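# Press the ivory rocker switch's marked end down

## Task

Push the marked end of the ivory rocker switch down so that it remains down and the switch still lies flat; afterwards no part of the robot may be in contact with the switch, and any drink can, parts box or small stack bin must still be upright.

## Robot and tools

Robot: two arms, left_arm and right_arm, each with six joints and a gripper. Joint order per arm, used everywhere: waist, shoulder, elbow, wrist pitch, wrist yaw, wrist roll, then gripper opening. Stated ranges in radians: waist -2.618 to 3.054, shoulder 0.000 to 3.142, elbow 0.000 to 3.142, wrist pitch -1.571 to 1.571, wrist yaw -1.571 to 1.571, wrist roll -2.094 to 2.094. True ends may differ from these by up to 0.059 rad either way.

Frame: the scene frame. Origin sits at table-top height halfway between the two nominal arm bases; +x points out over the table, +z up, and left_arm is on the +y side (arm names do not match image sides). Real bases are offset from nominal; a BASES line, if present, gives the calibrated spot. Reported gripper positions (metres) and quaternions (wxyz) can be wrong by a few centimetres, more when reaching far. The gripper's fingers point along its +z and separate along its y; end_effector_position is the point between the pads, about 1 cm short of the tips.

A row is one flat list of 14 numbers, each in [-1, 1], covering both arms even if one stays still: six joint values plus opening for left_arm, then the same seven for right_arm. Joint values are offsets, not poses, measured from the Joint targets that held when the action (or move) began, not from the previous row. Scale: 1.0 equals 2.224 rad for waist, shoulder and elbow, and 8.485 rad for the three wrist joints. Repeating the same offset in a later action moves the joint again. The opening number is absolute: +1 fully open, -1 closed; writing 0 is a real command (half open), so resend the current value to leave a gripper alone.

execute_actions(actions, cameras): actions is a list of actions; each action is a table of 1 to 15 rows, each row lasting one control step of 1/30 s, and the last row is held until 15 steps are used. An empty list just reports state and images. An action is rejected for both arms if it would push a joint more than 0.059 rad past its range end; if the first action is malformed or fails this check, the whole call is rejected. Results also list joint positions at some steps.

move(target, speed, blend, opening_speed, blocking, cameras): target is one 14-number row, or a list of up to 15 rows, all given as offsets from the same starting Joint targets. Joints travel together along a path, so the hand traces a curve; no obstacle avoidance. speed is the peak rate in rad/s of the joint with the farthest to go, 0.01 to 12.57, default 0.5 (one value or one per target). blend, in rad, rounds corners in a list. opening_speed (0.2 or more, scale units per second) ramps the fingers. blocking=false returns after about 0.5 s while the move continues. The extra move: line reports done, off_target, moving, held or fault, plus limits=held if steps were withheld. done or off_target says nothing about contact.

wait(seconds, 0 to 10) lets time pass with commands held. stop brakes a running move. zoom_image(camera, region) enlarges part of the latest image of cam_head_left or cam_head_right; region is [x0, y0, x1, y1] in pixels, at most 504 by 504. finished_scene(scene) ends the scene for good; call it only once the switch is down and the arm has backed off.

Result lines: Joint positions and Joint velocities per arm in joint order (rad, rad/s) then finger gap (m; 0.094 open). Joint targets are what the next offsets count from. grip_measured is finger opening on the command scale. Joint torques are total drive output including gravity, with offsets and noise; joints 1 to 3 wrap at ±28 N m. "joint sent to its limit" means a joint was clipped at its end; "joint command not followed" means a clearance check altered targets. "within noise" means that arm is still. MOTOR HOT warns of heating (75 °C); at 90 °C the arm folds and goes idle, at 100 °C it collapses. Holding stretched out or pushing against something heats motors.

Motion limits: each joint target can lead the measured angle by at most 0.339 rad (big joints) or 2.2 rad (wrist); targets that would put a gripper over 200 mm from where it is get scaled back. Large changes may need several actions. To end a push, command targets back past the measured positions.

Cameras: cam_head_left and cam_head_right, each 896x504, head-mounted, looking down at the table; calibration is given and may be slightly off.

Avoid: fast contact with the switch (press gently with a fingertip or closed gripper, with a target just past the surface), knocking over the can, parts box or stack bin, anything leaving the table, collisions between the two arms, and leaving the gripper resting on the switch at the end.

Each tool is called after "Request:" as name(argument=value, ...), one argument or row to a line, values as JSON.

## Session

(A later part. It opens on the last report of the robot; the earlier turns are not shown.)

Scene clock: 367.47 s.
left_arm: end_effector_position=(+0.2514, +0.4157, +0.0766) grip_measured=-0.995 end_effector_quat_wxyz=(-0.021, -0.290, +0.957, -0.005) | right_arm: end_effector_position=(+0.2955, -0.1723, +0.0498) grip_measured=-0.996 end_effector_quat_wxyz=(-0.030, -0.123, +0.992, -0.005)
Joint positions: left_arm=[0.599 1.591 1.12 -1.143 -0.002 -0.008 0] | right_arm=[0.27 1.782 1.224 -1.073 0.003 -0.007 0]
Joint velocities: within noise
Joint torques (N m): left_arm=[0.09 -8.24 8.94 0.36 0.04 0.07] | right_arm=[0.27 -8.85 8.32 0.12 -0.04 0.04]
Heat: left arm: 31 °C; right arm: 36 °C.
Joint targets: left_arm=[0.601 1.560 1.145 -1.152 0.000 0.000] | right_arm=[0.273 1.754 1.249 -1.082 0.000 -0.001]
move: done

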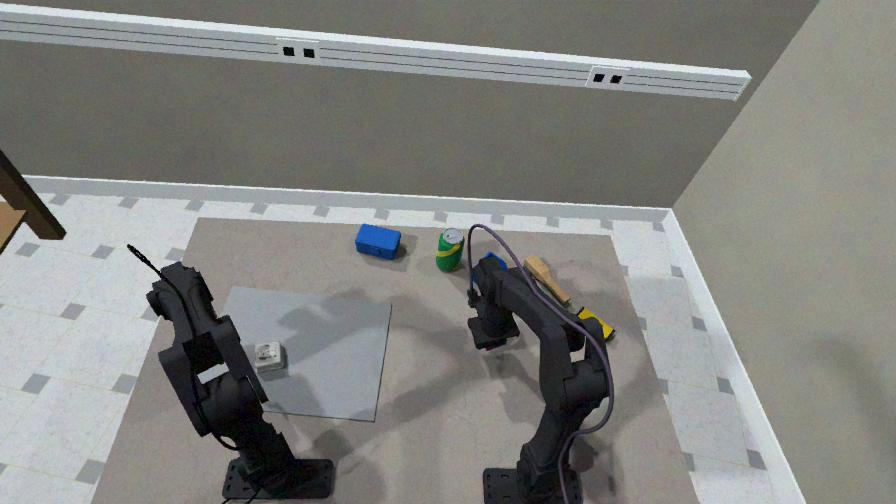

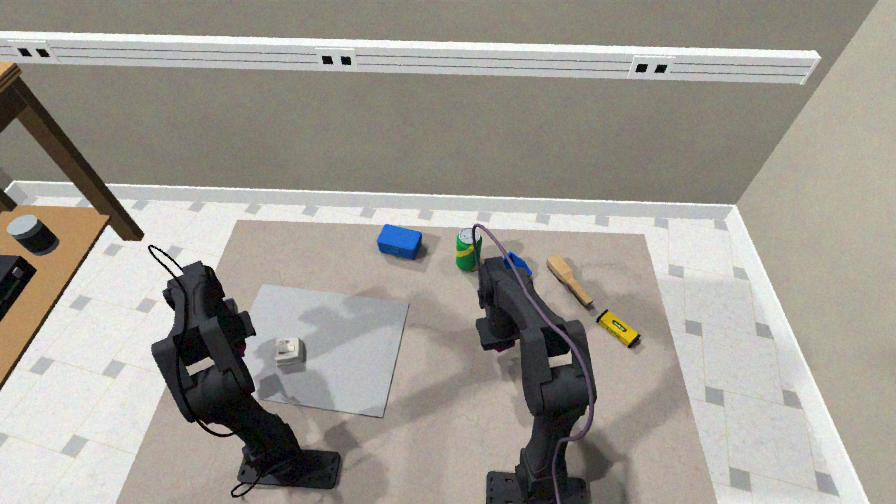

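Request:
move(
  target=[
    [-0.263, 0.0405, 0.0247, 0.1534, 0, 0, 1, -0.1281, -0.0468, 0, 0.1393, 0, 0, 1],
    [-0.263, -0.0081, -0.3566, 0.2435, -0.0167, -0.0053, 1, -0.1281, -0.0908, -0.3894, 0.2304, 0, -0.0021, 1],
  ],
  speed=[1.5, 1.0],
  cameras=[],
)

Scene clock: 375.53 s.
left_arm: end_effector_position=(+0.4300, +0.2953, +0.0941) grip_measured=+0.999 end_effector_quat_wxyz=(+0.582, -0.051, +0.810, +0.042) | right_arm: end_effector_position=(+0.4087, -0.2600, +0.0956) grip_measured=+0.997 end_effector_quat_wxyz=(+0.577, +0.011, +0.816, -0.018)
Joint positions: left_arm=[0.017 1.572 0.353 0.892 -0.128 -0.035 0.094] | right_arm=[-0.011 1.578 0.395 0.843 0.003 -0.017 0.094]
Joint velocities: within noise
Joint torques (N m): left_arm=[-0.01 -7.32 5.6 2.4 -0.19 -0.14] | right_arm=[-0.13 -6.49 4.75 2.37 -0.05 -0.04]
Heat: left arm: 31 °C; right arm: 36 °C.
Joint targets: left_arm=[0.016 1.542 0.352 0.913 -0.142 -0.045] | right_arm=[-0.012 1.552 0.383 0.873 0.000 -0.019]
move: done
No camera images: "cameras" was empty.

Request:
execute_actions(
  actions=[],
  cameras=[],
)

Request:
move(
  target=[
    [0.1262, 0.0036, 0.4263, -0.1783, 0.0167, 0.0053, -1, 0, 0, 0, 0, 0, 0, 1],
    [0.1262, 0.027, 0.304, -0.2262, 0.0167, 0.0053, -1, 0, 0, 0, 0, 0, 0, 1],
    [0.1262, 0.045, 0.2657, -0.2114, 0.0167, 0.0053, -1, 0, 0, 0, 0, 0, 0, 1],
    [0.1262, 0.0081, 0.3318, -0.2372, 0.0167, 0.0053, -1, 0, 0, 0, 0, 0, 0, 1],
  ],
  speed=[3.5, 2.5, 0.25, 1.0],
  blend=[0.3, 0.03, 0, 0],
  opening_speed=2.5,
)

Request:
zoom_image(
  camera="cam_head_right",
  region=[250, 315, 310, 375],
)

Scene clock: 377.80 s.
left_arm: end_effector_position=(+0.4301, +0.2954, +0.0943) grip_measured=+0.999 end_effector_quat_wxyz=(+0.583, -0.051, +0.810, +0.042) | right_arm: end_effector_position=(+0.4088, -0.2600, +0.0959) grip_measured=+0.997 end_effector_quat_wxyz=(+0.577, +0.011, +0.816, -0.018)
Joint positions: left_arm=[0.017 1.572 0.353 0.893 -0.129 -0.035 0.094] | right_arm=[-0.011 1.578 0.395 0.844 0.003 -0.017 0.094]
Joint velocities: within noise
Joint torques (N m): left_arm=[-0.02 -7.34 5.6 2.36 -0.18 -0.14] | right_arm=[-0.13 -6.5 4.74 2.4 -0.05 -0.04]
Heat: left arm: 31 °C; right arm: 37 °C.
Joint targets: left_arm=[0.016 1.542 0.352 0.914 -0.142 -0.045] | right_arm=[-0.012 1.552 0.383 0.873 0.000 -0.019]
Tool commands: left_gripper/opening=+1.0 right_gripper/opening=+1.0
No camera images: "cameras" was empty.

Scene clock: 380.90 s.
left_arm: end_effector_position=(+0.2822, +0.3442, +0.0653) grip_measured=-0.995 end_effector_quat_wxyz=(-0.019, -0.141, +0.990, +0.003) | right_arm: end_effector_position=(+0.4088, -0.2600, +0.0959) grip_measured=+0.997 end_effector_quat_wxyz=(+0.577, +0.011, +0.816, -0.018)
Joint positions: left_arm=[0.291 1.588 1.07 -1.09 -0.01 -0.01 0] | right_arm=[-0.011 1.578 0.395 0.844 0.003 -0.017 0.094]
Joint velocities: within noise
Joint torques (N m): left_arm=[0.43 -7.9 8.38 0.39 0.14 0.09] | right_arm=[-0.12 -6.49 4.74 2.4 -0.05 -0.04]
Heat: left arm: 31 °C; right arm: 38 °C.
Joint targets: left_arm=[0.296 1.560 1.090 -1.099 0.000 0.000] | right_arm=[-0.012 1.552 0.383 0.873 0.000 -0.019]
move: done; blend cut to 0.2032 rad at target 1

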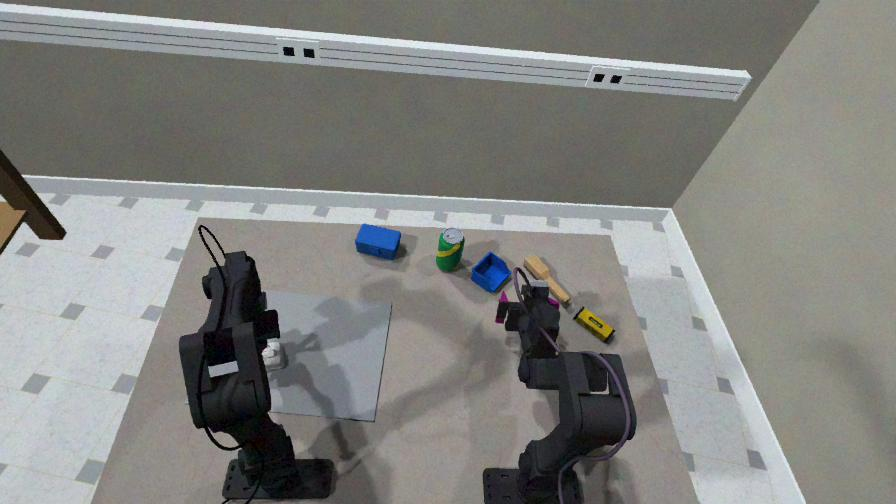

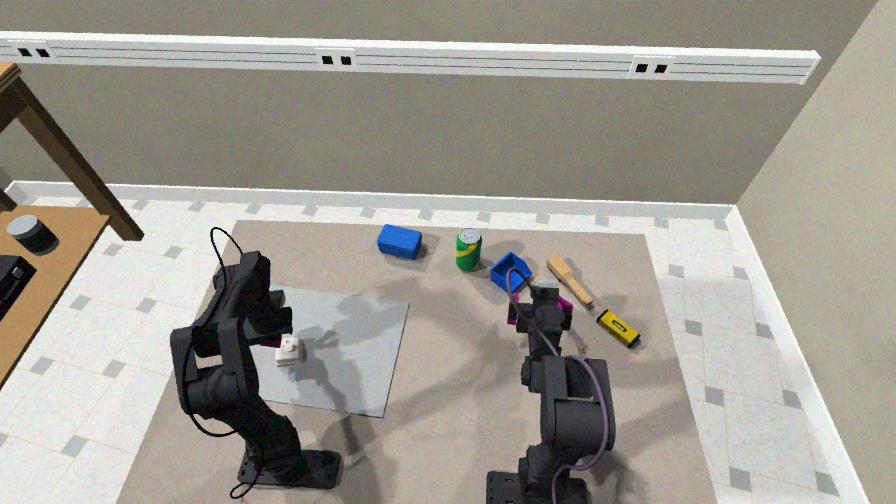

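Scaled by 8.400 from the camera's 896x504 image, which has a finer 1280x720 frame.

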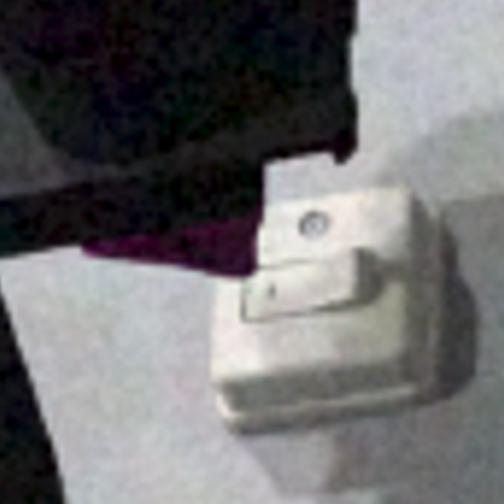

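Request:
move(
  target=[
    [-0.0881, 0.2869, 0.2828, 0.0631, 0, 0, -1, 0, 0, 0, 0, 0, 0, 1],
    [-0.0881, 0.2869, 0.2828, 0.0632, 0, 0, 1, 0, 0, 0, 0, 0, 0, 1],
  ],
  speed=[0.8, 0.5],
  opening_speed=2.0,
)

Request:
zoom_image(
  camera="cam_head_left",
  region=[280, 220, 340, 280],
)

Request:
zoom_image(
  camera="cam_head_right",
  region=[290, 210, 350, 270],
)

Scene clock: 389.90 s.
left_arm: end_effector_position=(+0.5676, +0.3177, +0.0564) grip_measured=+0.999 end_effector_quat_wxyz=(+0.249, -0.045, +0.967, +0.012) | right_arm: end_effector_position=(+0.4088, -0.2600, +0.0960) grip_measured=+0.997 end_effector_quat_wxyz=(+0.578, +0.011, +0.816, -0.018)
Joint positions: left_arm=[0.099 2.177 1.69 -0.581 -0.007 -0.009 0.094] | right_arm=[-0.011 1.578 0.395 0.844 0.003 -0.017 0.094]
Joint velocities: within noise
Joint torques (N m): left_arm=[0.2 -9.83 10.3 1.59 0.05 0.06] | right_arm=[-0.12 -6.49 4.75 2.41 -0.05 -0.04]
Heat: left arm: 31 °C; right arm: 40 °C.
Joint targets: left_arm=[0.100 2.198 1.719 -0.563 0.000 0.000] | right_arm=[-0.012 1.552 0.383 0.873 0.000 -0.019]
move: done

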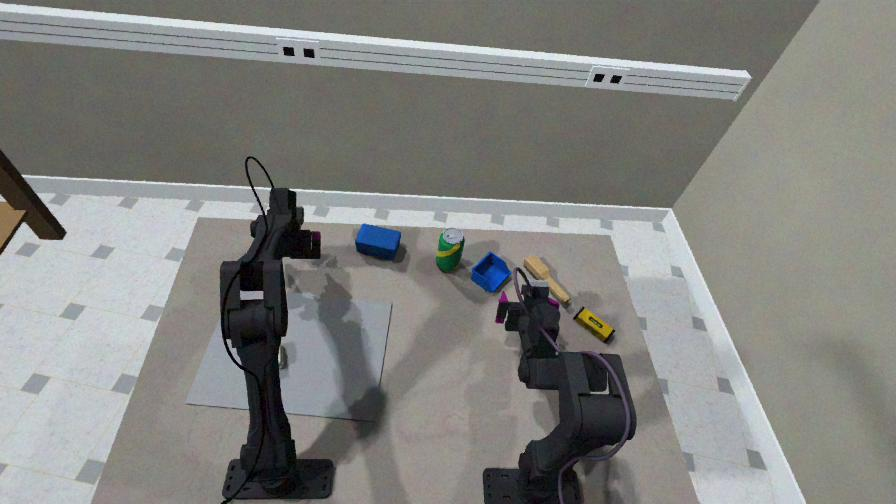

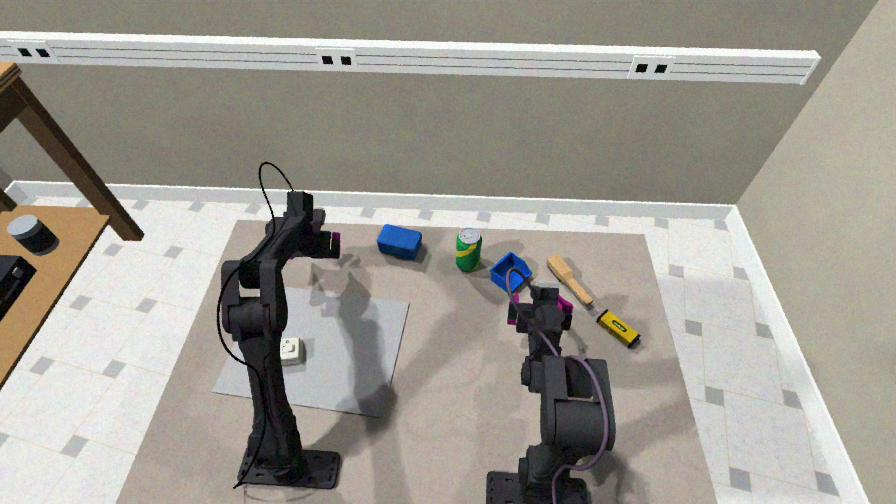

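Scaled by 8.400 from the camera's 896x504 image, which has a finer 1280x720 frame.

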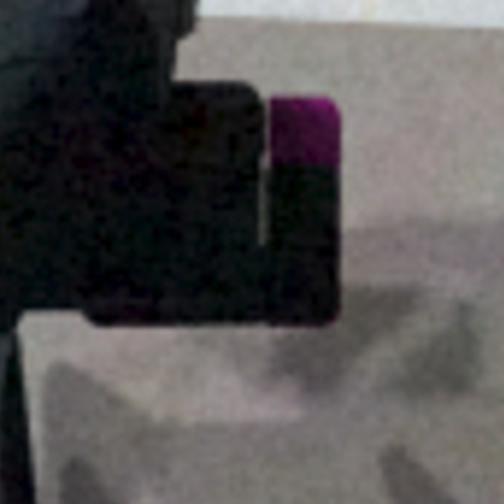

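Scaled by 8.400 from the camera's 896x504 image, which has a finer 1280x720 frame.

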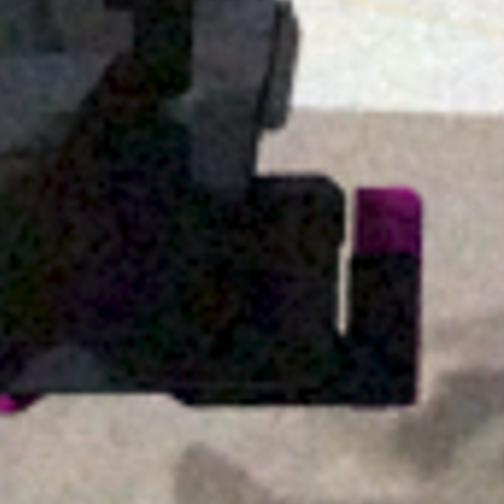

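Request:
move(
  target=[0, 0.0157, -0.0553, 0.0148, 0, 0, 1, 0, 0, 0, 0, 0, 0, 1],
  speed=0.15,
  cameras=[],
)

Request:
move(
  target=[0, 0.00175, -0.0045, 0.00165, 0, 0, 1, 0, 0, 0, 0, 0, 0, 1],
  speed=0.05,
  cameras=[],
)

Request:
move(
  target=[0, 0.00175, -0.0045, 0.00165, 0, 0, 1, 0, 0, 0, 0, 0, 0, 1],
  speed=0.05,
  cameras=[],
)

Request:
move(
  target=[0, 0.00175, -0.0045, 0.00165, 0, 0, 1, 0, 0, 0, 0, 0, 0, 1],
  speed=0.05,
  cameras=[],
)

Scene clock: 394.30 s.
left_arm: end_effector_position=(+0.5663, +0.3176, +0.0238) grip_measured=+0.999 end_effector_quat_wxyz=(+0.251, -0.045, +0.967, +0.012) | right_arm: end_effector_position=(+0.4088, -0.2600, +0.0960) grip_measured=+0.997 end_effector_quat_wxyz=(+0.578, +0.011, +0.816, -0.018)
Joint positions: left_arm=[0.099 2.207 1.602 -0.456 -0.007 -0.009 0.094] | right_arm=[-0.011 1.578 0.395 0.844 0.003 -0.017 0.094]
Joint velocities: within noise
Joint torques (N m): left_arm=[0.13 -9.39 6.76 1.61 0.11 0.06] | right_arm=[-0.12 -6.49 4.74 2.41 -0.05 -0.04]
Heat: left arm: 32 °C; right arm: 40 °C.
Joint targets: left_arm=[0.100 2.233 1.596 -0.437 0.000 0.000] | right_arm=[-0.012 1.552 0.383 0.873 0.000 -0.019]
move: done
No camera images: "cameras" was empty.

Scene clock: 395.17 s.
left_arm: end_effector_position=(+0.5667, +0.3176, +0.0225) grip_measured=+0.999 end_effector_quat_wxyz=(+0.254, -0.045, +0.966, +0.013) | right_arm: end_effector_position=(+0.4088, -0.2600, +0.0960) grip_measured=+0.997 end_effector_quat_wxyz=(+0.578, +0.011, +0.816, -0.018)
Joint positions: left_arm=[0.099 2.207 1.593 -0.443 -0.007 -0.009 0.094] | right_arm=[-0.011 1.578 0.395 0.844 0.003 -0.017 0.094]
Joint velocities: within noise
Joint torques (N m): left_arm=[0.08 -9.17 6.74 1.61 0.09 0.08] | right_arm=[-0.13 -6.49 4.72 2.4 -0.05 -0.04]
Heat: left arm: 31 °C; right arm: 40 °C.
Joint targets: left_arm=[0.100 2.237 1.586 -0.423 0.000 0.000] | right_arm=[-0.012 1.552 0.383 0.873 0.000 -0.019]
move: done
No camera images: "cameras" was empty.

Scene clock: 395.97 s.
left_arm: end_effector_position=(+0.5657, +0.3175, +0.0174) grip_measured=+0.999 end_effector_quat_wxyz=(+0.253, -0.045, +0.966, +0.012) | right_arm: end_effector_position=(+0.4088, -0.2600, +0.0960) grip_measured=+0.997 end_effector_quat_wxyz=(+0.578, +0.011, +0.816, -0.018)
Joint positions: left_arm=[0.099 2.213 1.583 -0.429 -0.007 -0.009 0.094] | right_arm=[-0.011 1.578 0.395 0.844 0.003 -0.017 0.094]
Joint velocities: within noise
Joint torques (N m): left_arm=[0.05 -9.32 6.76 1.63 0.1 0.07] | right_arm=[-0.1 -6.5 4.74 2.4 -0.05 -0.04]
Heat: left arm: 31 °C; right arm: 40 °C.
Joint targets: left_arm=[0.100 2.241 1.576 -0.409 0.000 0.000] | right_arm=[-0.012 1.552 0.383 0.873 0.000 -0.019]
move: done
No camera images: "cameras" was empty.

Scene clock: 396.80 s.
left_arm: end_effector_position=(+0.5659, +0.3175, +0.0159) grip_measured=+0.999 end_effector_quat_wxyz=(+0.255, -0.045, +0.966, +0.013) | right_arm: end_effector_position=(+0.4088, -0.2600, +0.0960) grip_measured=+0.997 end_effector_quat_wxyz=(+0.578, +0.011, +0.816, -0.018)
Joint positions: left_arm=[0.099 2.213 1.573 -0.415 -0.007 -0.009 0.094] | right_arm=[-0.011 1.578 0.395 0.844 0.003 -0.017 0.094]
Joint velocities: within noise
Joint torques (N m): left_arm=[-0.05 -8.99 6.52 1.64 0.11 0.06] | right_arm=[-0.12 -6.49 4.74 2.41 -0.05 -0.04]
Heat: left arm: 31 °C; right arm: 40 °C.
Joint targets: left_arm=[0.100 2.245 1.566 -0.395 0.000 0.000] | right_arm=[-0.012 1.552 0.383 0.873 0.000 -0.019]
move: done
No camera images: "cameras" was empty.

Request:
move(
  target=[0, 0.00175, -0.0045, 0.00165, 0, 0, 1, 0, 0, 0, 0, 0, 0, 1],
  speed=0.05,
  cameras=[],
)

Request:
move(
  target=[0, 0.00175, -0.0045, 0.00165, 0, 0, 1, 0, 0, 0, 0, 0, 0, 1],
  speed=0.05,
  cameras=[],
)

Request:
move(
  target=[0, 0.00175, -0.0045, 0.00165, 0, 0, 1, 0, 0, 0, 0, 0, 0, 1],
  speed=0.05,
  cameras=["cam_head_left", "cam_head_right"],
)

Request:
zoom_image(
  camera="cam_head_left",
  region=[280, 220, 340, 280],
)

Scene clock: 399.20 s.
left_arm: end_effector_position=(+0.5659, +0.3174, +0.0118) grip_measured=+0.999 end_effector_quat_wxyz=(+0.255, -0.045, +0.966, +0.012) | right_arm: end_effector_position=(+0.4088, -0.2600, +0.0960) grip_measured=+0.997 end_effector_quat_wxyz=(+0.578, +0.011, +0.816, -0.018)
Joint positions: left_arm=[0.099 2.218 1.565 -0.4 -0.006 -0.009 0.094] | right_arm=[-0.011 1.578 0.395 0.844 0.003 -0.017 0.094]
Joint velocities: within noise
Joint torques (N m): left_arm=[0.06 -9.17 6.42 1.59 0.06 0.07] | right_arm=[-0.12 -6.5 4.72 2.41 -0.05 -0.04]
Heat: left arm: 31 °C; right arm: 41 °C.
Joint targets: left_arm=[0.100 2.249 1.556 -0.381 0.000 0.000] | right_arm=[-0.012 1.552 0.383 0.873 0.000 -0.019]
move: done
No camera images: "cameras" was empty.

Scene clock: 400.00 s.
left_arm: end_effector_position=(+0.5676, +0.3174, +0.0114) grip_measured=+0.999 end_effector_quat_wxyz=(+0.261, -0.044, +0.964, +0.012) | right_arm: end_effector_position=(+0.4088, -0.2600, +0.0960) grip_measured=+0.997 end_effector_quat_wxyz=(+0.578, +0.011, +0.816, -0.018)
Joint positions: left_arm=[0.099 2.218 1.557 -0.38 -0.005 -0.009 0.094] | right_arm=[-0.011 1.578 0.395 0.844 0.003 -0.017 0.094]
Joint velocities: within noise
Joint torques (N m): left_arm=[0.03 -8.87 6.22 1.58 0.07 0.09] | right_arm=[-0.1 -6.5 4.74 2.41 -0.05 -0.04]
Heat: left arm: 31 °C; right arm: 41 °C.
Joint targets: left_arm=[0.100 2.253 1.546 -0.367 0.000 0.000] | right_arm=[-0.012 1.552 0.383 0.873 0.000 -0.019]
move: done
No camera images: "cameras" was empty.

Scene clock: 400.80 s.
left_arm: end_effector_position=(+0.5694, +0.3171, +0.0111) grip_measured=+0.999 end_effector_quat_wxyz=(+0.267, -0.044, +0.963, +0.011) | right_arm: end_effector_position=(+0.4088, -0.2600, +0.0960) grip_measured=+0.997 end_effector_quat_wxyz=(+0.578, +0.011, +0.816, -0.018)
Joint positions: left_arm=[0.099 2.218 1.549 -0.36 -0.003 -0.009 0.094] | right_arm=[-0.011 1.578 0.395 0.844 0.003 -0.017 0.094]
Joint velocities: within noise
Joint torques (N m): left_arm=[0.05 -8.53 5.97 1.55 0.08 0.08] | right_arm=[-0.1 -6.5 4.75 2.4 -0.05 -0.04]
Heat: left arm: 31 °C; right arm: 41 °C.
Joint targets: left_arm=[0.100 2.257 1.536 -0.353 0.000 0.000] | right_arm=[-0.012 1.552 0.383 0.873 0.000 -0.019]
move: off_target (left_arm); left_arm: the shoulder is farthest, 0.038 rad from its target

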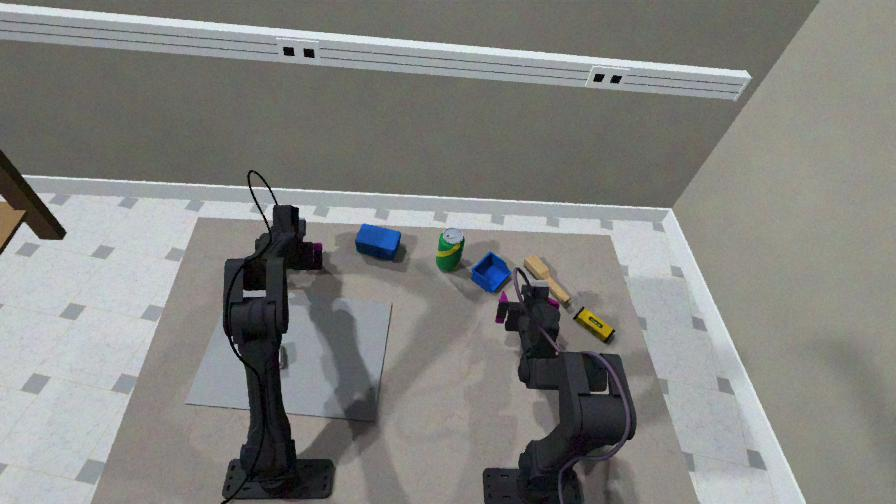

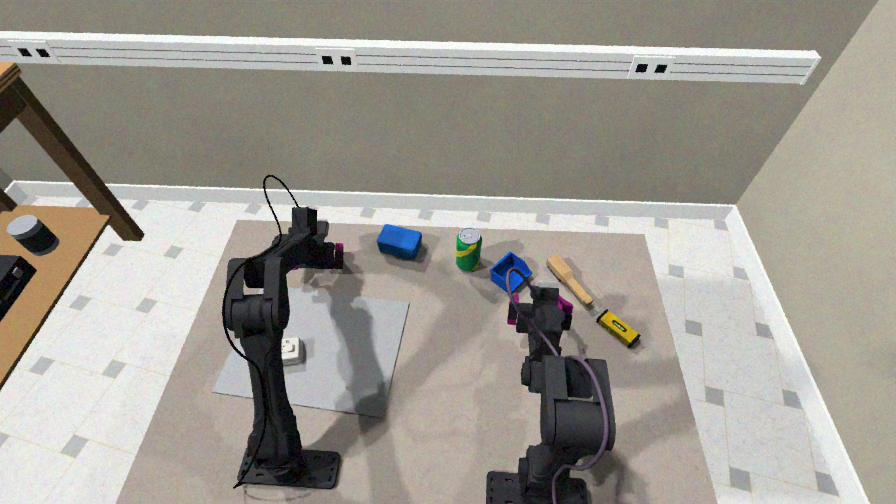

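Scaled by 8.400 from the camera's 896x504 image, which has a finer 1280x720 frame.

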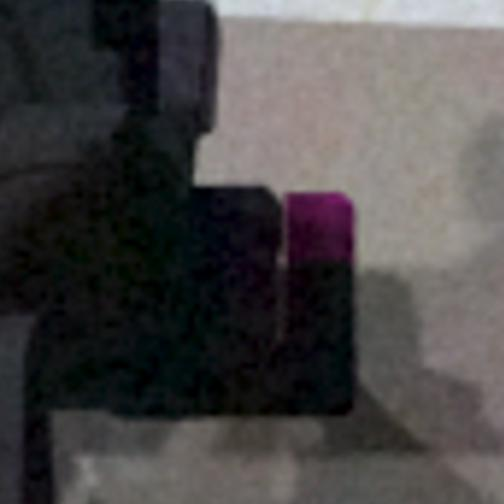

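Request:
move(
  target=[
    [0, 0, 0.1124, -0.0177, 0, 0, 1, 0.2527, 0.089, 0.5022, -0.1382, 0, 0.0022, 1],
    [0, 0.0463, 0.2851, -0.1222, 0, 0, 1, 0.2527, 0.3633, 0.8035, -0.2667, 0, 0.0022, 1],
    [0, 0.0603, 0.2185, -0.1017, 0, 0, 1, 0.2527, 0.3777, 0.732, -0.2462, 0, 0.0022, 1],
  ],
  speed=[1.0, 0.8, 0.2],
)

Request:
zoom_image(
  camera="cam_head_left",
  region=[280, 240, 340, 300],
)

Request:
zoom_image(
  camera="cam_head_right",
  region=[290, 240, 350, 300],
)

Request:
zoom_image(
  camera="cam_head_left",
  region=[370, 270, 430, 330],
)

Request:
zoom_image(
  camera="cam_head_right",
  region=[390, 270, 450, 330],
)

Scene clock: 410.63 s.
left_arm: end_effector_position=(+0.4928, +0.3109, +0.0311) grip_measured=+0.999 end_effector_quat_wxyz=(+0.001, -0.045, +0.999, +0.002) | right_arm: end_effector_position=(+0.4035, -0.0128, +0.0310) grip_measured=+0.997 end_effector_quat_wxyz=(+0.004, -0.262, +0.965, -0.001)
Joint positions: left_arm=[0.099 2.364 2.027 -1.231 -0.003 -0.009 0.094] | right_arm=[0.554 2.365 2.029 -1.227 0.003 -0.006 0.094]
Joint velocities: within noise
Joint torques (N m): left_arm=[-0.02 -9.99 6.31 0.66 0.04 0.05] | right_arm=[-0.38 -9.55 5.08 0.44 -0.05 0.04]
Heat: left arm: 31 °C; right arm: 40 °C.
Joint targets: left_arm=[0.100 2.391 2.022 -1.216 0.000 0.000] | right_arm=[0.550 2.392 2.011 -1.216 0.000 0.000]
move: done

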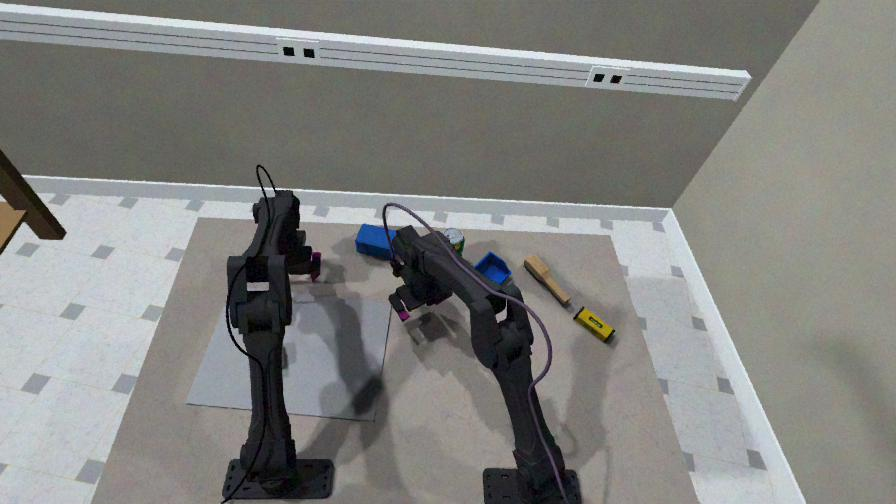

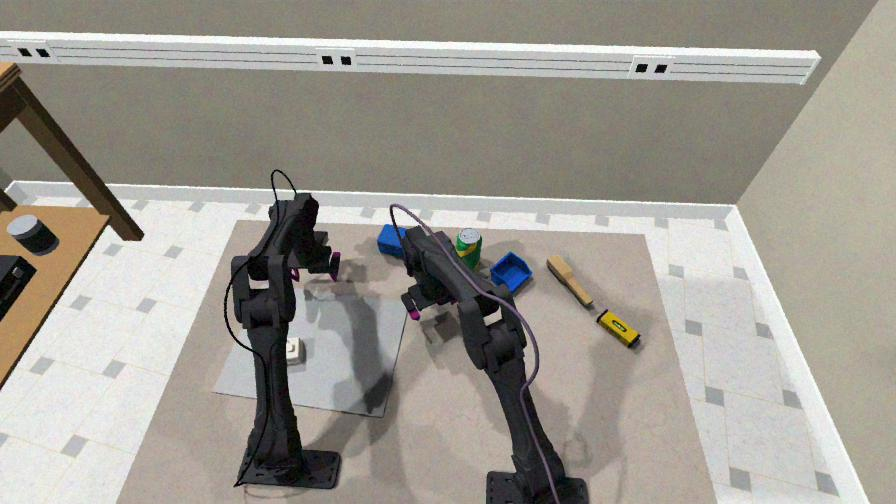

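Scaled by 8.400 from the camera's 896x504 image, which has a finer 1280x720 frame.

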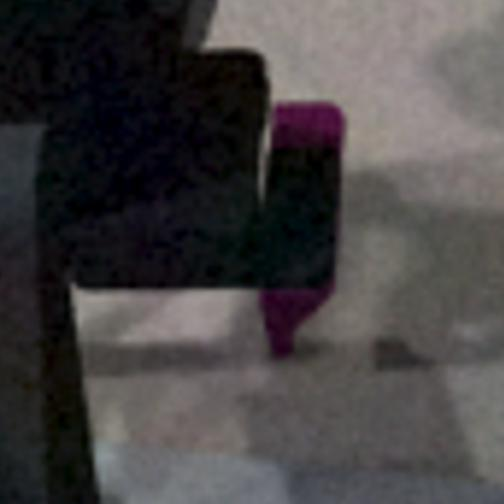

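Scaled by 8.400 from the camera's 896x504 image, which has a finer 1280x720 frame.

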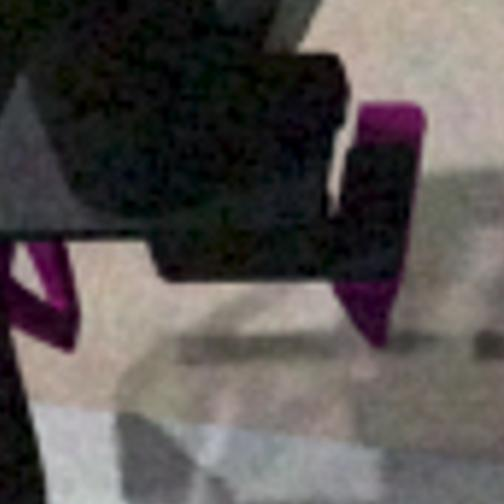

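Scaled by 8.400 from the camera's 896x504 image, which has a finer 1280x720 frame.

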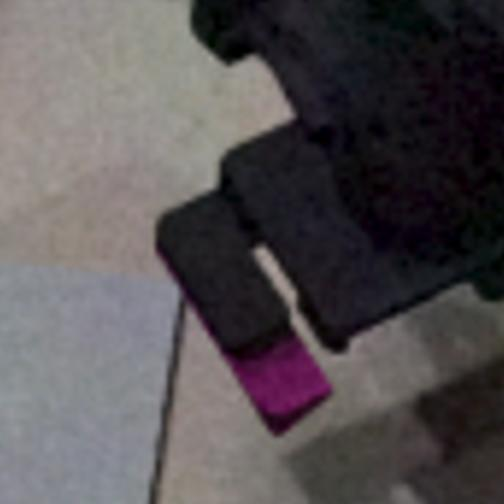

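Scaled by 8.400 from the camera's 896x504 image, which has a finer 1280x720 frame.

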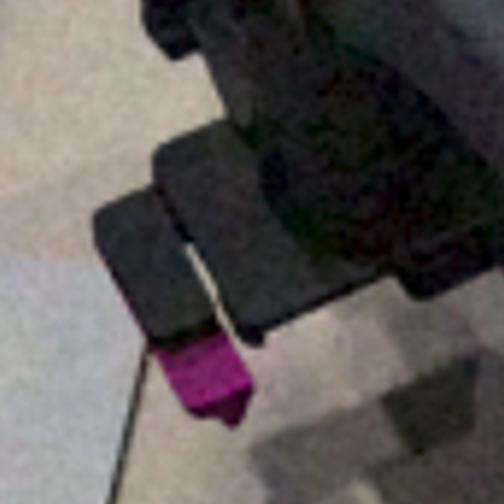

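Request:
finished_scene(
  scene=1,
)

The scene is finished: the task was done.


## Next scene

The same job, from a new start.

Request:
execute_actions(
  actions=[],
)

Scene clock: 0.00 s.
left_arm: end_effector_position=(+0.4364, +0.2538, +0.1116) grip_measured=+1.000 end_effector_quat_wxyz=(+0.579, +0.028, +0.810, -0.084) | right_arm: end_effector_position=(+0.3944, -0.2769, +0.0830) grip_measured=+1.000 end_effector_quat_wxyz=(+0.563, +0.034, +0.826, +0.021)
Joint positions: left_arm=[0.065 1.514 0.411 0.774 0.215 -0.036 0.094] | right_arm=[-0.117 1.567 0.353 0.835 -0.132 0.026 0.094]
Joint velocities: within noise
Joint torques (N m): no reading
Heat: left arm: 25 °C; right arm: 29 °C.
Joint targets: left_arm=[0.065 1.504 0.421 0.784 0.216 -0.036] | right_arm=[-0.117 1.560 0.360 0.835 -0.133 0.026]
Tool commands: left_gripper/opening=+1.0 right_gripper/opening=+1.0

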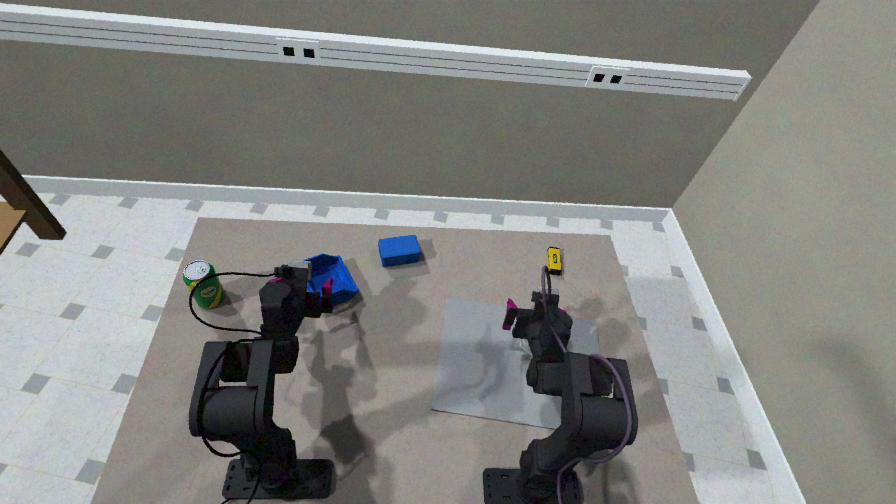

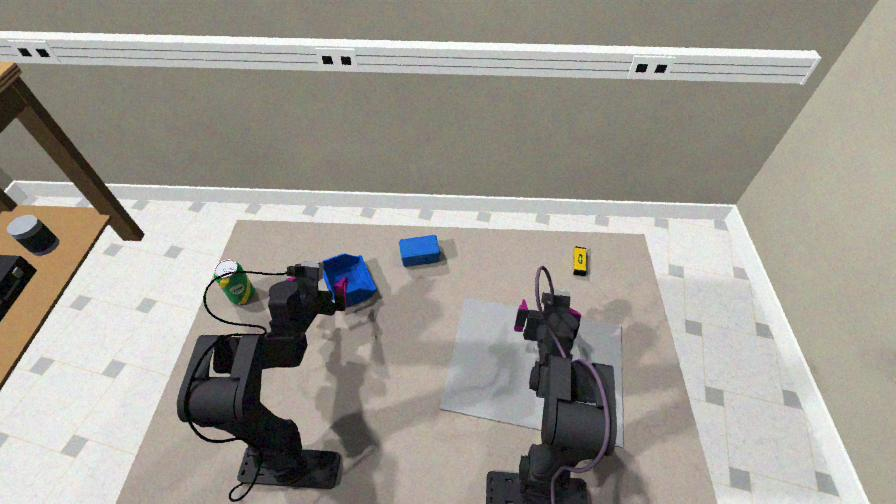

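Request:
move(
  target=[0, 0, 0, 0, 0, 0, 1, -0.3, 0.01, 0.4227, -0.169, 0.0157, -0.003, -1],
  speed=3.0,
)

Request:
zoom_image(
  camera="cam_head_right",
  region=[500, 310, 620, 430],
)

Scene clock: 2.90 s.
left_arm: end_effector_position=(+0.4364, +0.2538, +0.1116) grip_measured=+1.000 end_effector_quat_wxyz=(+0.579, +0.028, +0.810, -0.084) | right_arm: end_effector_position=(+0.2993, -0.5510, +0.1717) grip_measured=-0.997 end_effector_quat_wxyz=(+0.306, +0.374, +0.867, -0.126)
Joint positions: left_arm=[0.065 1.514 0.411 0.774 0.215 -0.036 0.094] | right_arm=[-0.782 1.567 1.26 -0.59 -0.01 0.005 0]
Joint velocities: within noise
Joint torques (N m): left_arm=[0.05 -5.29 7.36 2.26 0.09 -0.02] | right_arm=[-0.18 -4.92 11.03 1.54 0.1 -0.07]
Heat: left arm: 26 °C; right arm: 30 °C.
Joint targets: left_arm=[0.065 1.504 0.421 0.784 0.216 -0.036] | right_arm=[-0.784 1.582 1.300 -0.599 0.000 0.000]
move: off_target (right_arm); right_arm: the elbow is farthest, 0.040 rad from its target

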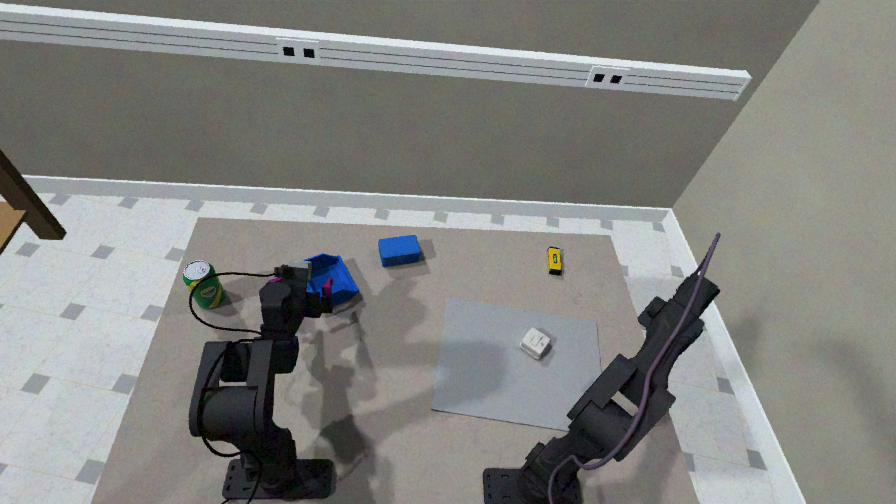

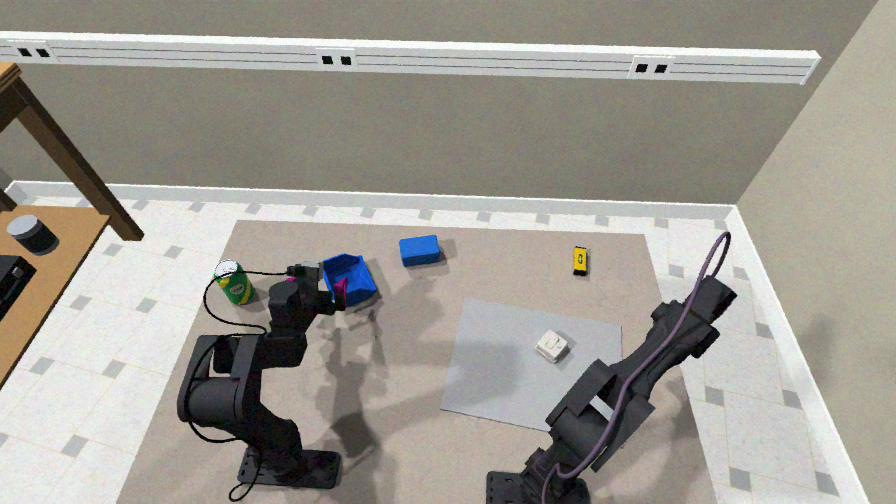

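Scaled by 4.200 from the camera's 896x504 image, which has a finer 1280x720 frame.

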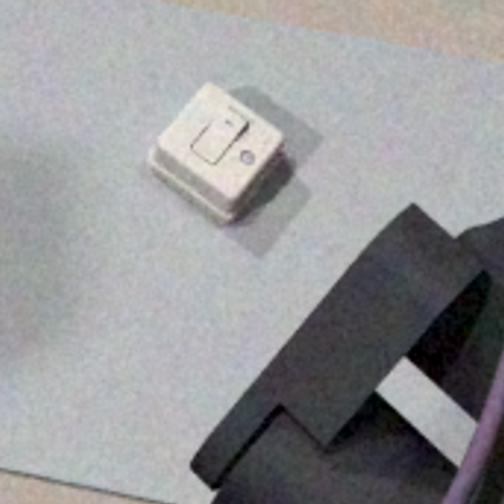

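Request:
move(
  target=[
    [0, 0, 0, 0, 0, 0, 1, 0.2891, 0.1236, 0.0082, -0.0539, 0, 0, -1],
    [0, 0, 0, 0, 0, 0, 1, 0.2891, 0.1416, -0.0301, -0.0391, 0, 0, -1],
    [0, 0, 0, 0, 0, 0, 1, 0.2891, 0.105, 0.036, -0.065, 0, 0, -1],
  ],
  speed=[1.5, 0.25, 1.0],
  blend=[0.03, 0, 0],
)

Request:
zoom_image(
  camera="cam_head_left",
  region=[505, 310, 565, 370],
)

Scene clock: 7.83 s.
left_arm: end_effector_position=(+0.4364, +0.2538, +0.1116) grip_measured=+1.000 end_effector_quat_wxyz=(+0.579, +0.028, +0.810, -0.084) | right_arm: end_effector_position=(+0.3195, -0.2961, +0.0600) grip_measured=-0.997 end_effector_quat_wxyz=(-0.034, +0.085, +0.996, +0.003)
Joint positions: left_arm=[0.065 1.514 0.411 0.774 0.215 -0.036 0.094] | right_arm=[-0.138 1.848 1.349 -1.139 -0.001 0.002 0]
Joint velocities: within noise
Joint torques (N m): left_arm=[-0.06 -5.39 7.28 2.23 0.05 -0.05] | right_arm=[-0.32 -9.68 8.88 0.1 0.01 -0.04]
Heat: left arm: 26 °C; right arm: 30 °C.
Joint targets: left_arm=[0.065 1.504 0.421 0.784 0.216 -0.036] | right_arm=[-0.141 1.816 1.380 -1.150 0.000 0.000]
move: done

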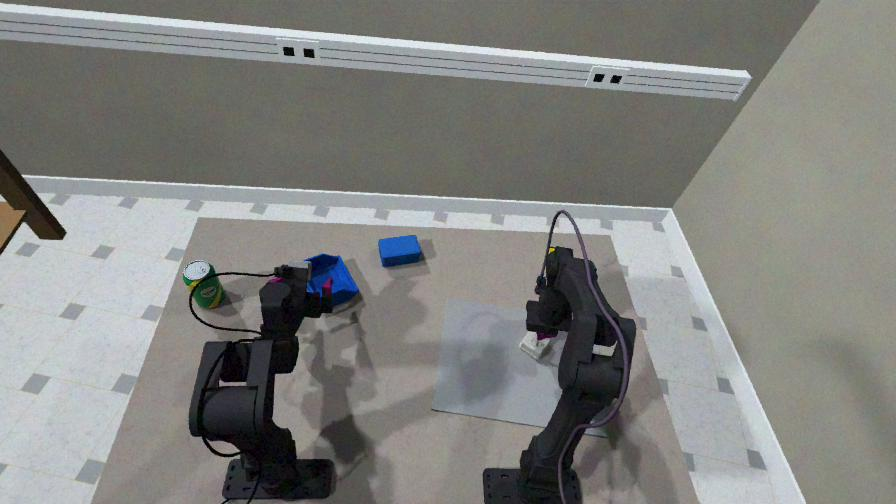

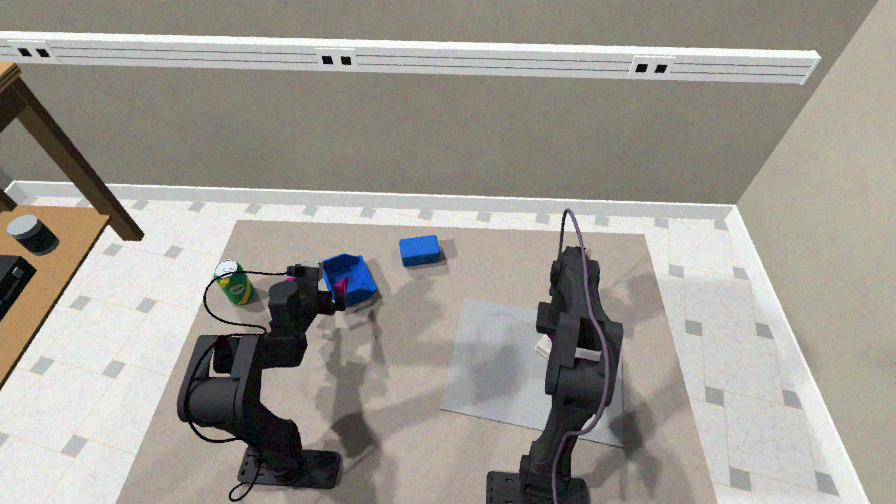

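Scaled by 8.400 from the camera's 896x504 image, which has a finer 1280x720 frame.

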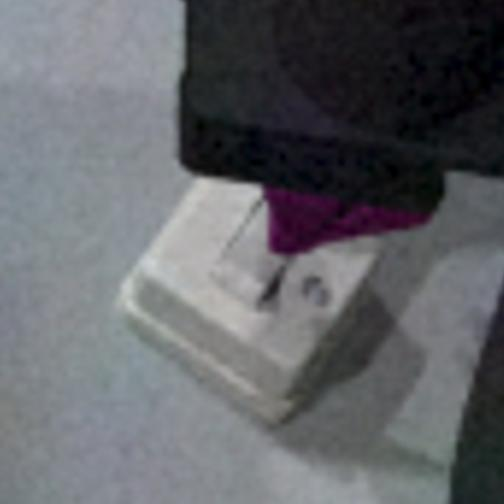

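Request:
finished_scene(
  scene=2,
)

The scene is finished: the task was done.


## Next scene

The same job, from a new start.

Request:
execute_actions(
  actions=[],
)

Scene clock: 0.00 s.
left_arm: end_effector_position=(+0.4252, +0.2846, +0.1121) grip_measured=+1.000 end_effector_quat_wxyz=(+0.604, -0.041, +0.796, +0.012) | right_arm: end_effector_position=(+0.4148, -0.2792, +0.1161) grip_measured=+1.000 end_effector_quat_wxyz=(+0.622, +0.064, +0.779, -0.053)
Joint positions: left_arm=[0.015 1.501 0.327 0.9 -0.072 -0.052 0.094] | right_arm=[-0.001 1.617 0.385 1.006 0.133 0.026 0.094]
Joint velocities: within noise
Joint torques (N m): no reading
Heat: left arm: 24 °C; right arm: 27 °C.
Joint targets: left_arm=[0.015 1.492 0.336 0.909 -0.072 -0.052] | right_arm=[-0.001 1.609 0.393 1.009 0.134 0.026]
Tool commands: left_gripper/opening=+1.0 right_gripper/opening=+1.0

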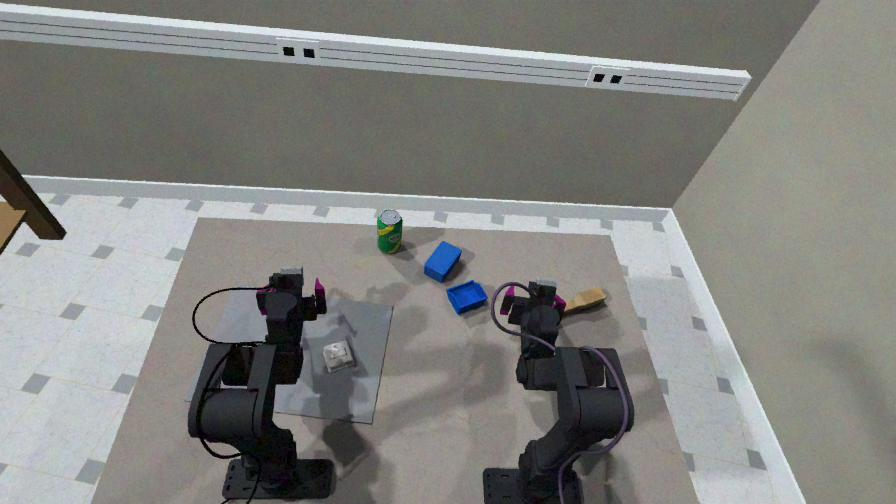

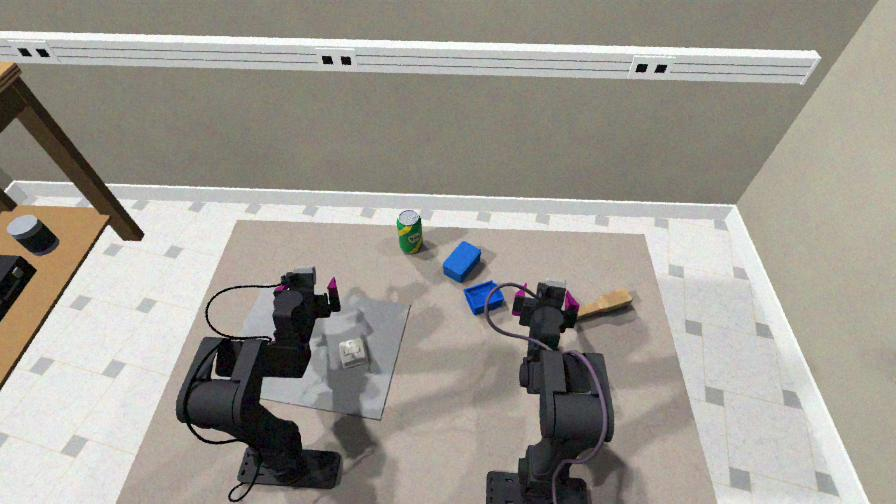

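Request:
zoom_image(
  camera="cam_head_right",
  region=[325, 325, 385, 385],
)

Scaled by 8.400 from the camera's 896x504 image, which has a finer 1280x720 frame.

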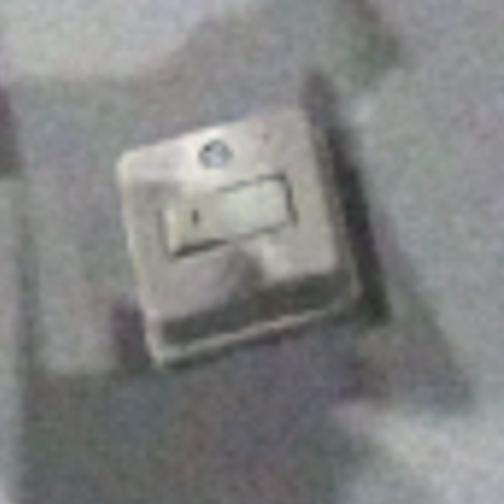

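Request:
move(
  target=[
    [-0.1412, 0.03, 0.4335, -0.178, 0.0085, 0.0061, -1, 0, 0, 0, 0, 0, 0, 1],
    [-0.1412, 0.0607, 0.3238, -0.226, 0.0085, 0.0061, -1, 0, 0, 0, 0, 0, 0, 1],
    [-0.1412, 0.0787, 0.2855, -0.2112, 0.0085, 0.0061, -1, 0, 0, 0, 0, 0, 0, 1],
    [-0.1412, 0.0417, 0.3515, -0.237, 0.0085, 0.0061, -1, 0, 0, 0, 0, 0, 0, 1],
  ],
  speed=[3.5, 2.5, 0.25, 1.0],
  blend=[0.3, 0.03, 0, 0],
  opening_speed=2.5,
)

Request:
zoom_image(
  camera="cam_head_right",
  region=[325, 325, 385, 385],
)

Scene clock: 5.83 s.
left_arm: end_effector_position=(+0.2872, +0.1932, +0.0660) grip_measured=-0.995 end_effector_quat_wxyz=(-0.018, +0.150, +0.989, +0.007) | right_arm: end_effector_position=(+0.4145, -0.2793, +0.1151) grip_measured=+1.000 end_effector_quat_wxyz=(+0.620, +0.064, +0.780, -0.054)
Joint positions: left_arm=[-0.294 1.612 1.098 -1.094 -0.009 -0.012 0] | right_arm=[-0.001 1.617 0.385 1.002 0.134 0.026 0.094]
Joint velocities: within noise
Joint torques (N m): left_arm=[-0.4 -7.99 8.46 0.43 0.11 0.05] | right_arm=[0.01 -5.31 5.97 2.15 0.02 -0.03]
Heat: left arm: 24 °C; right arm: 29 °C.
Joint targets: left_arm=[-0.299 1.585 1.118 -1.102 0.000 -0.001] | right_arm=[-0.001 1.609 0.393 1.009 0.134 0.026]
move: done; blend cut to 0.2036 rad at target 1

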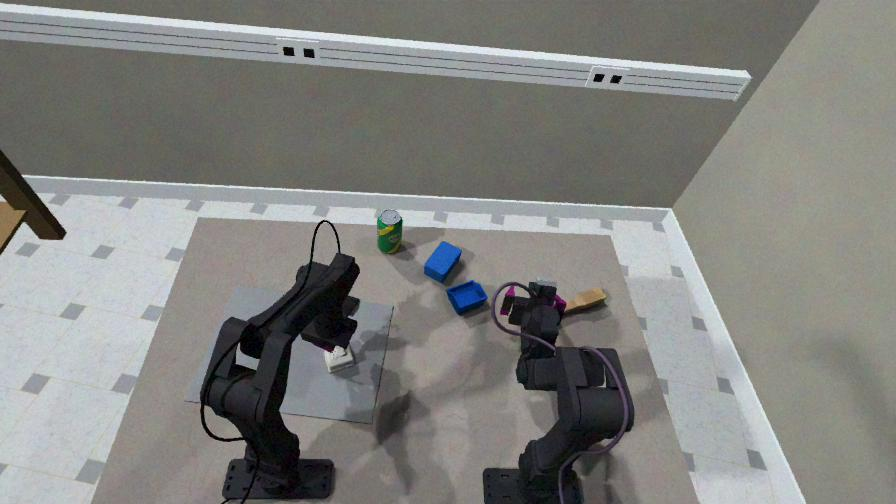

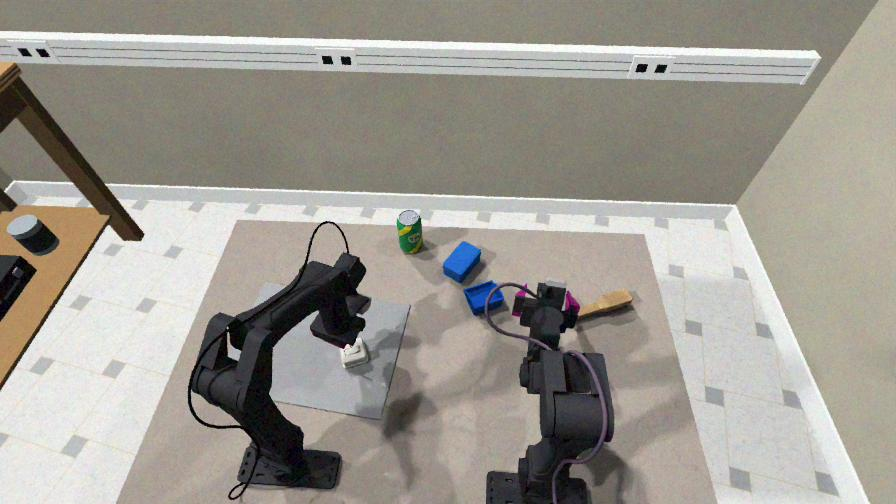

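Scaled by 8.400 from the camera's 896x504 image, which has a finer 1280x720 frame.

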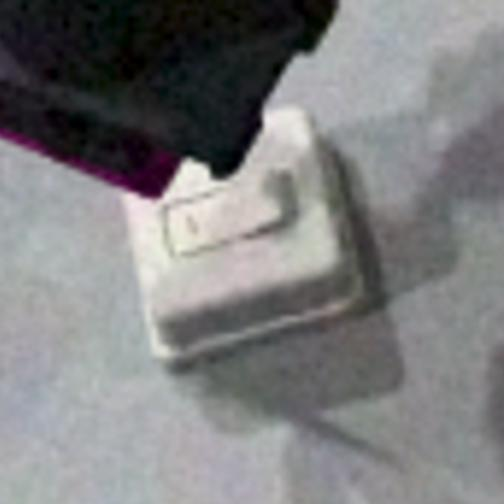

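Request:
finished_scene(
  scene=3,
)

The scene is finished: the task was done.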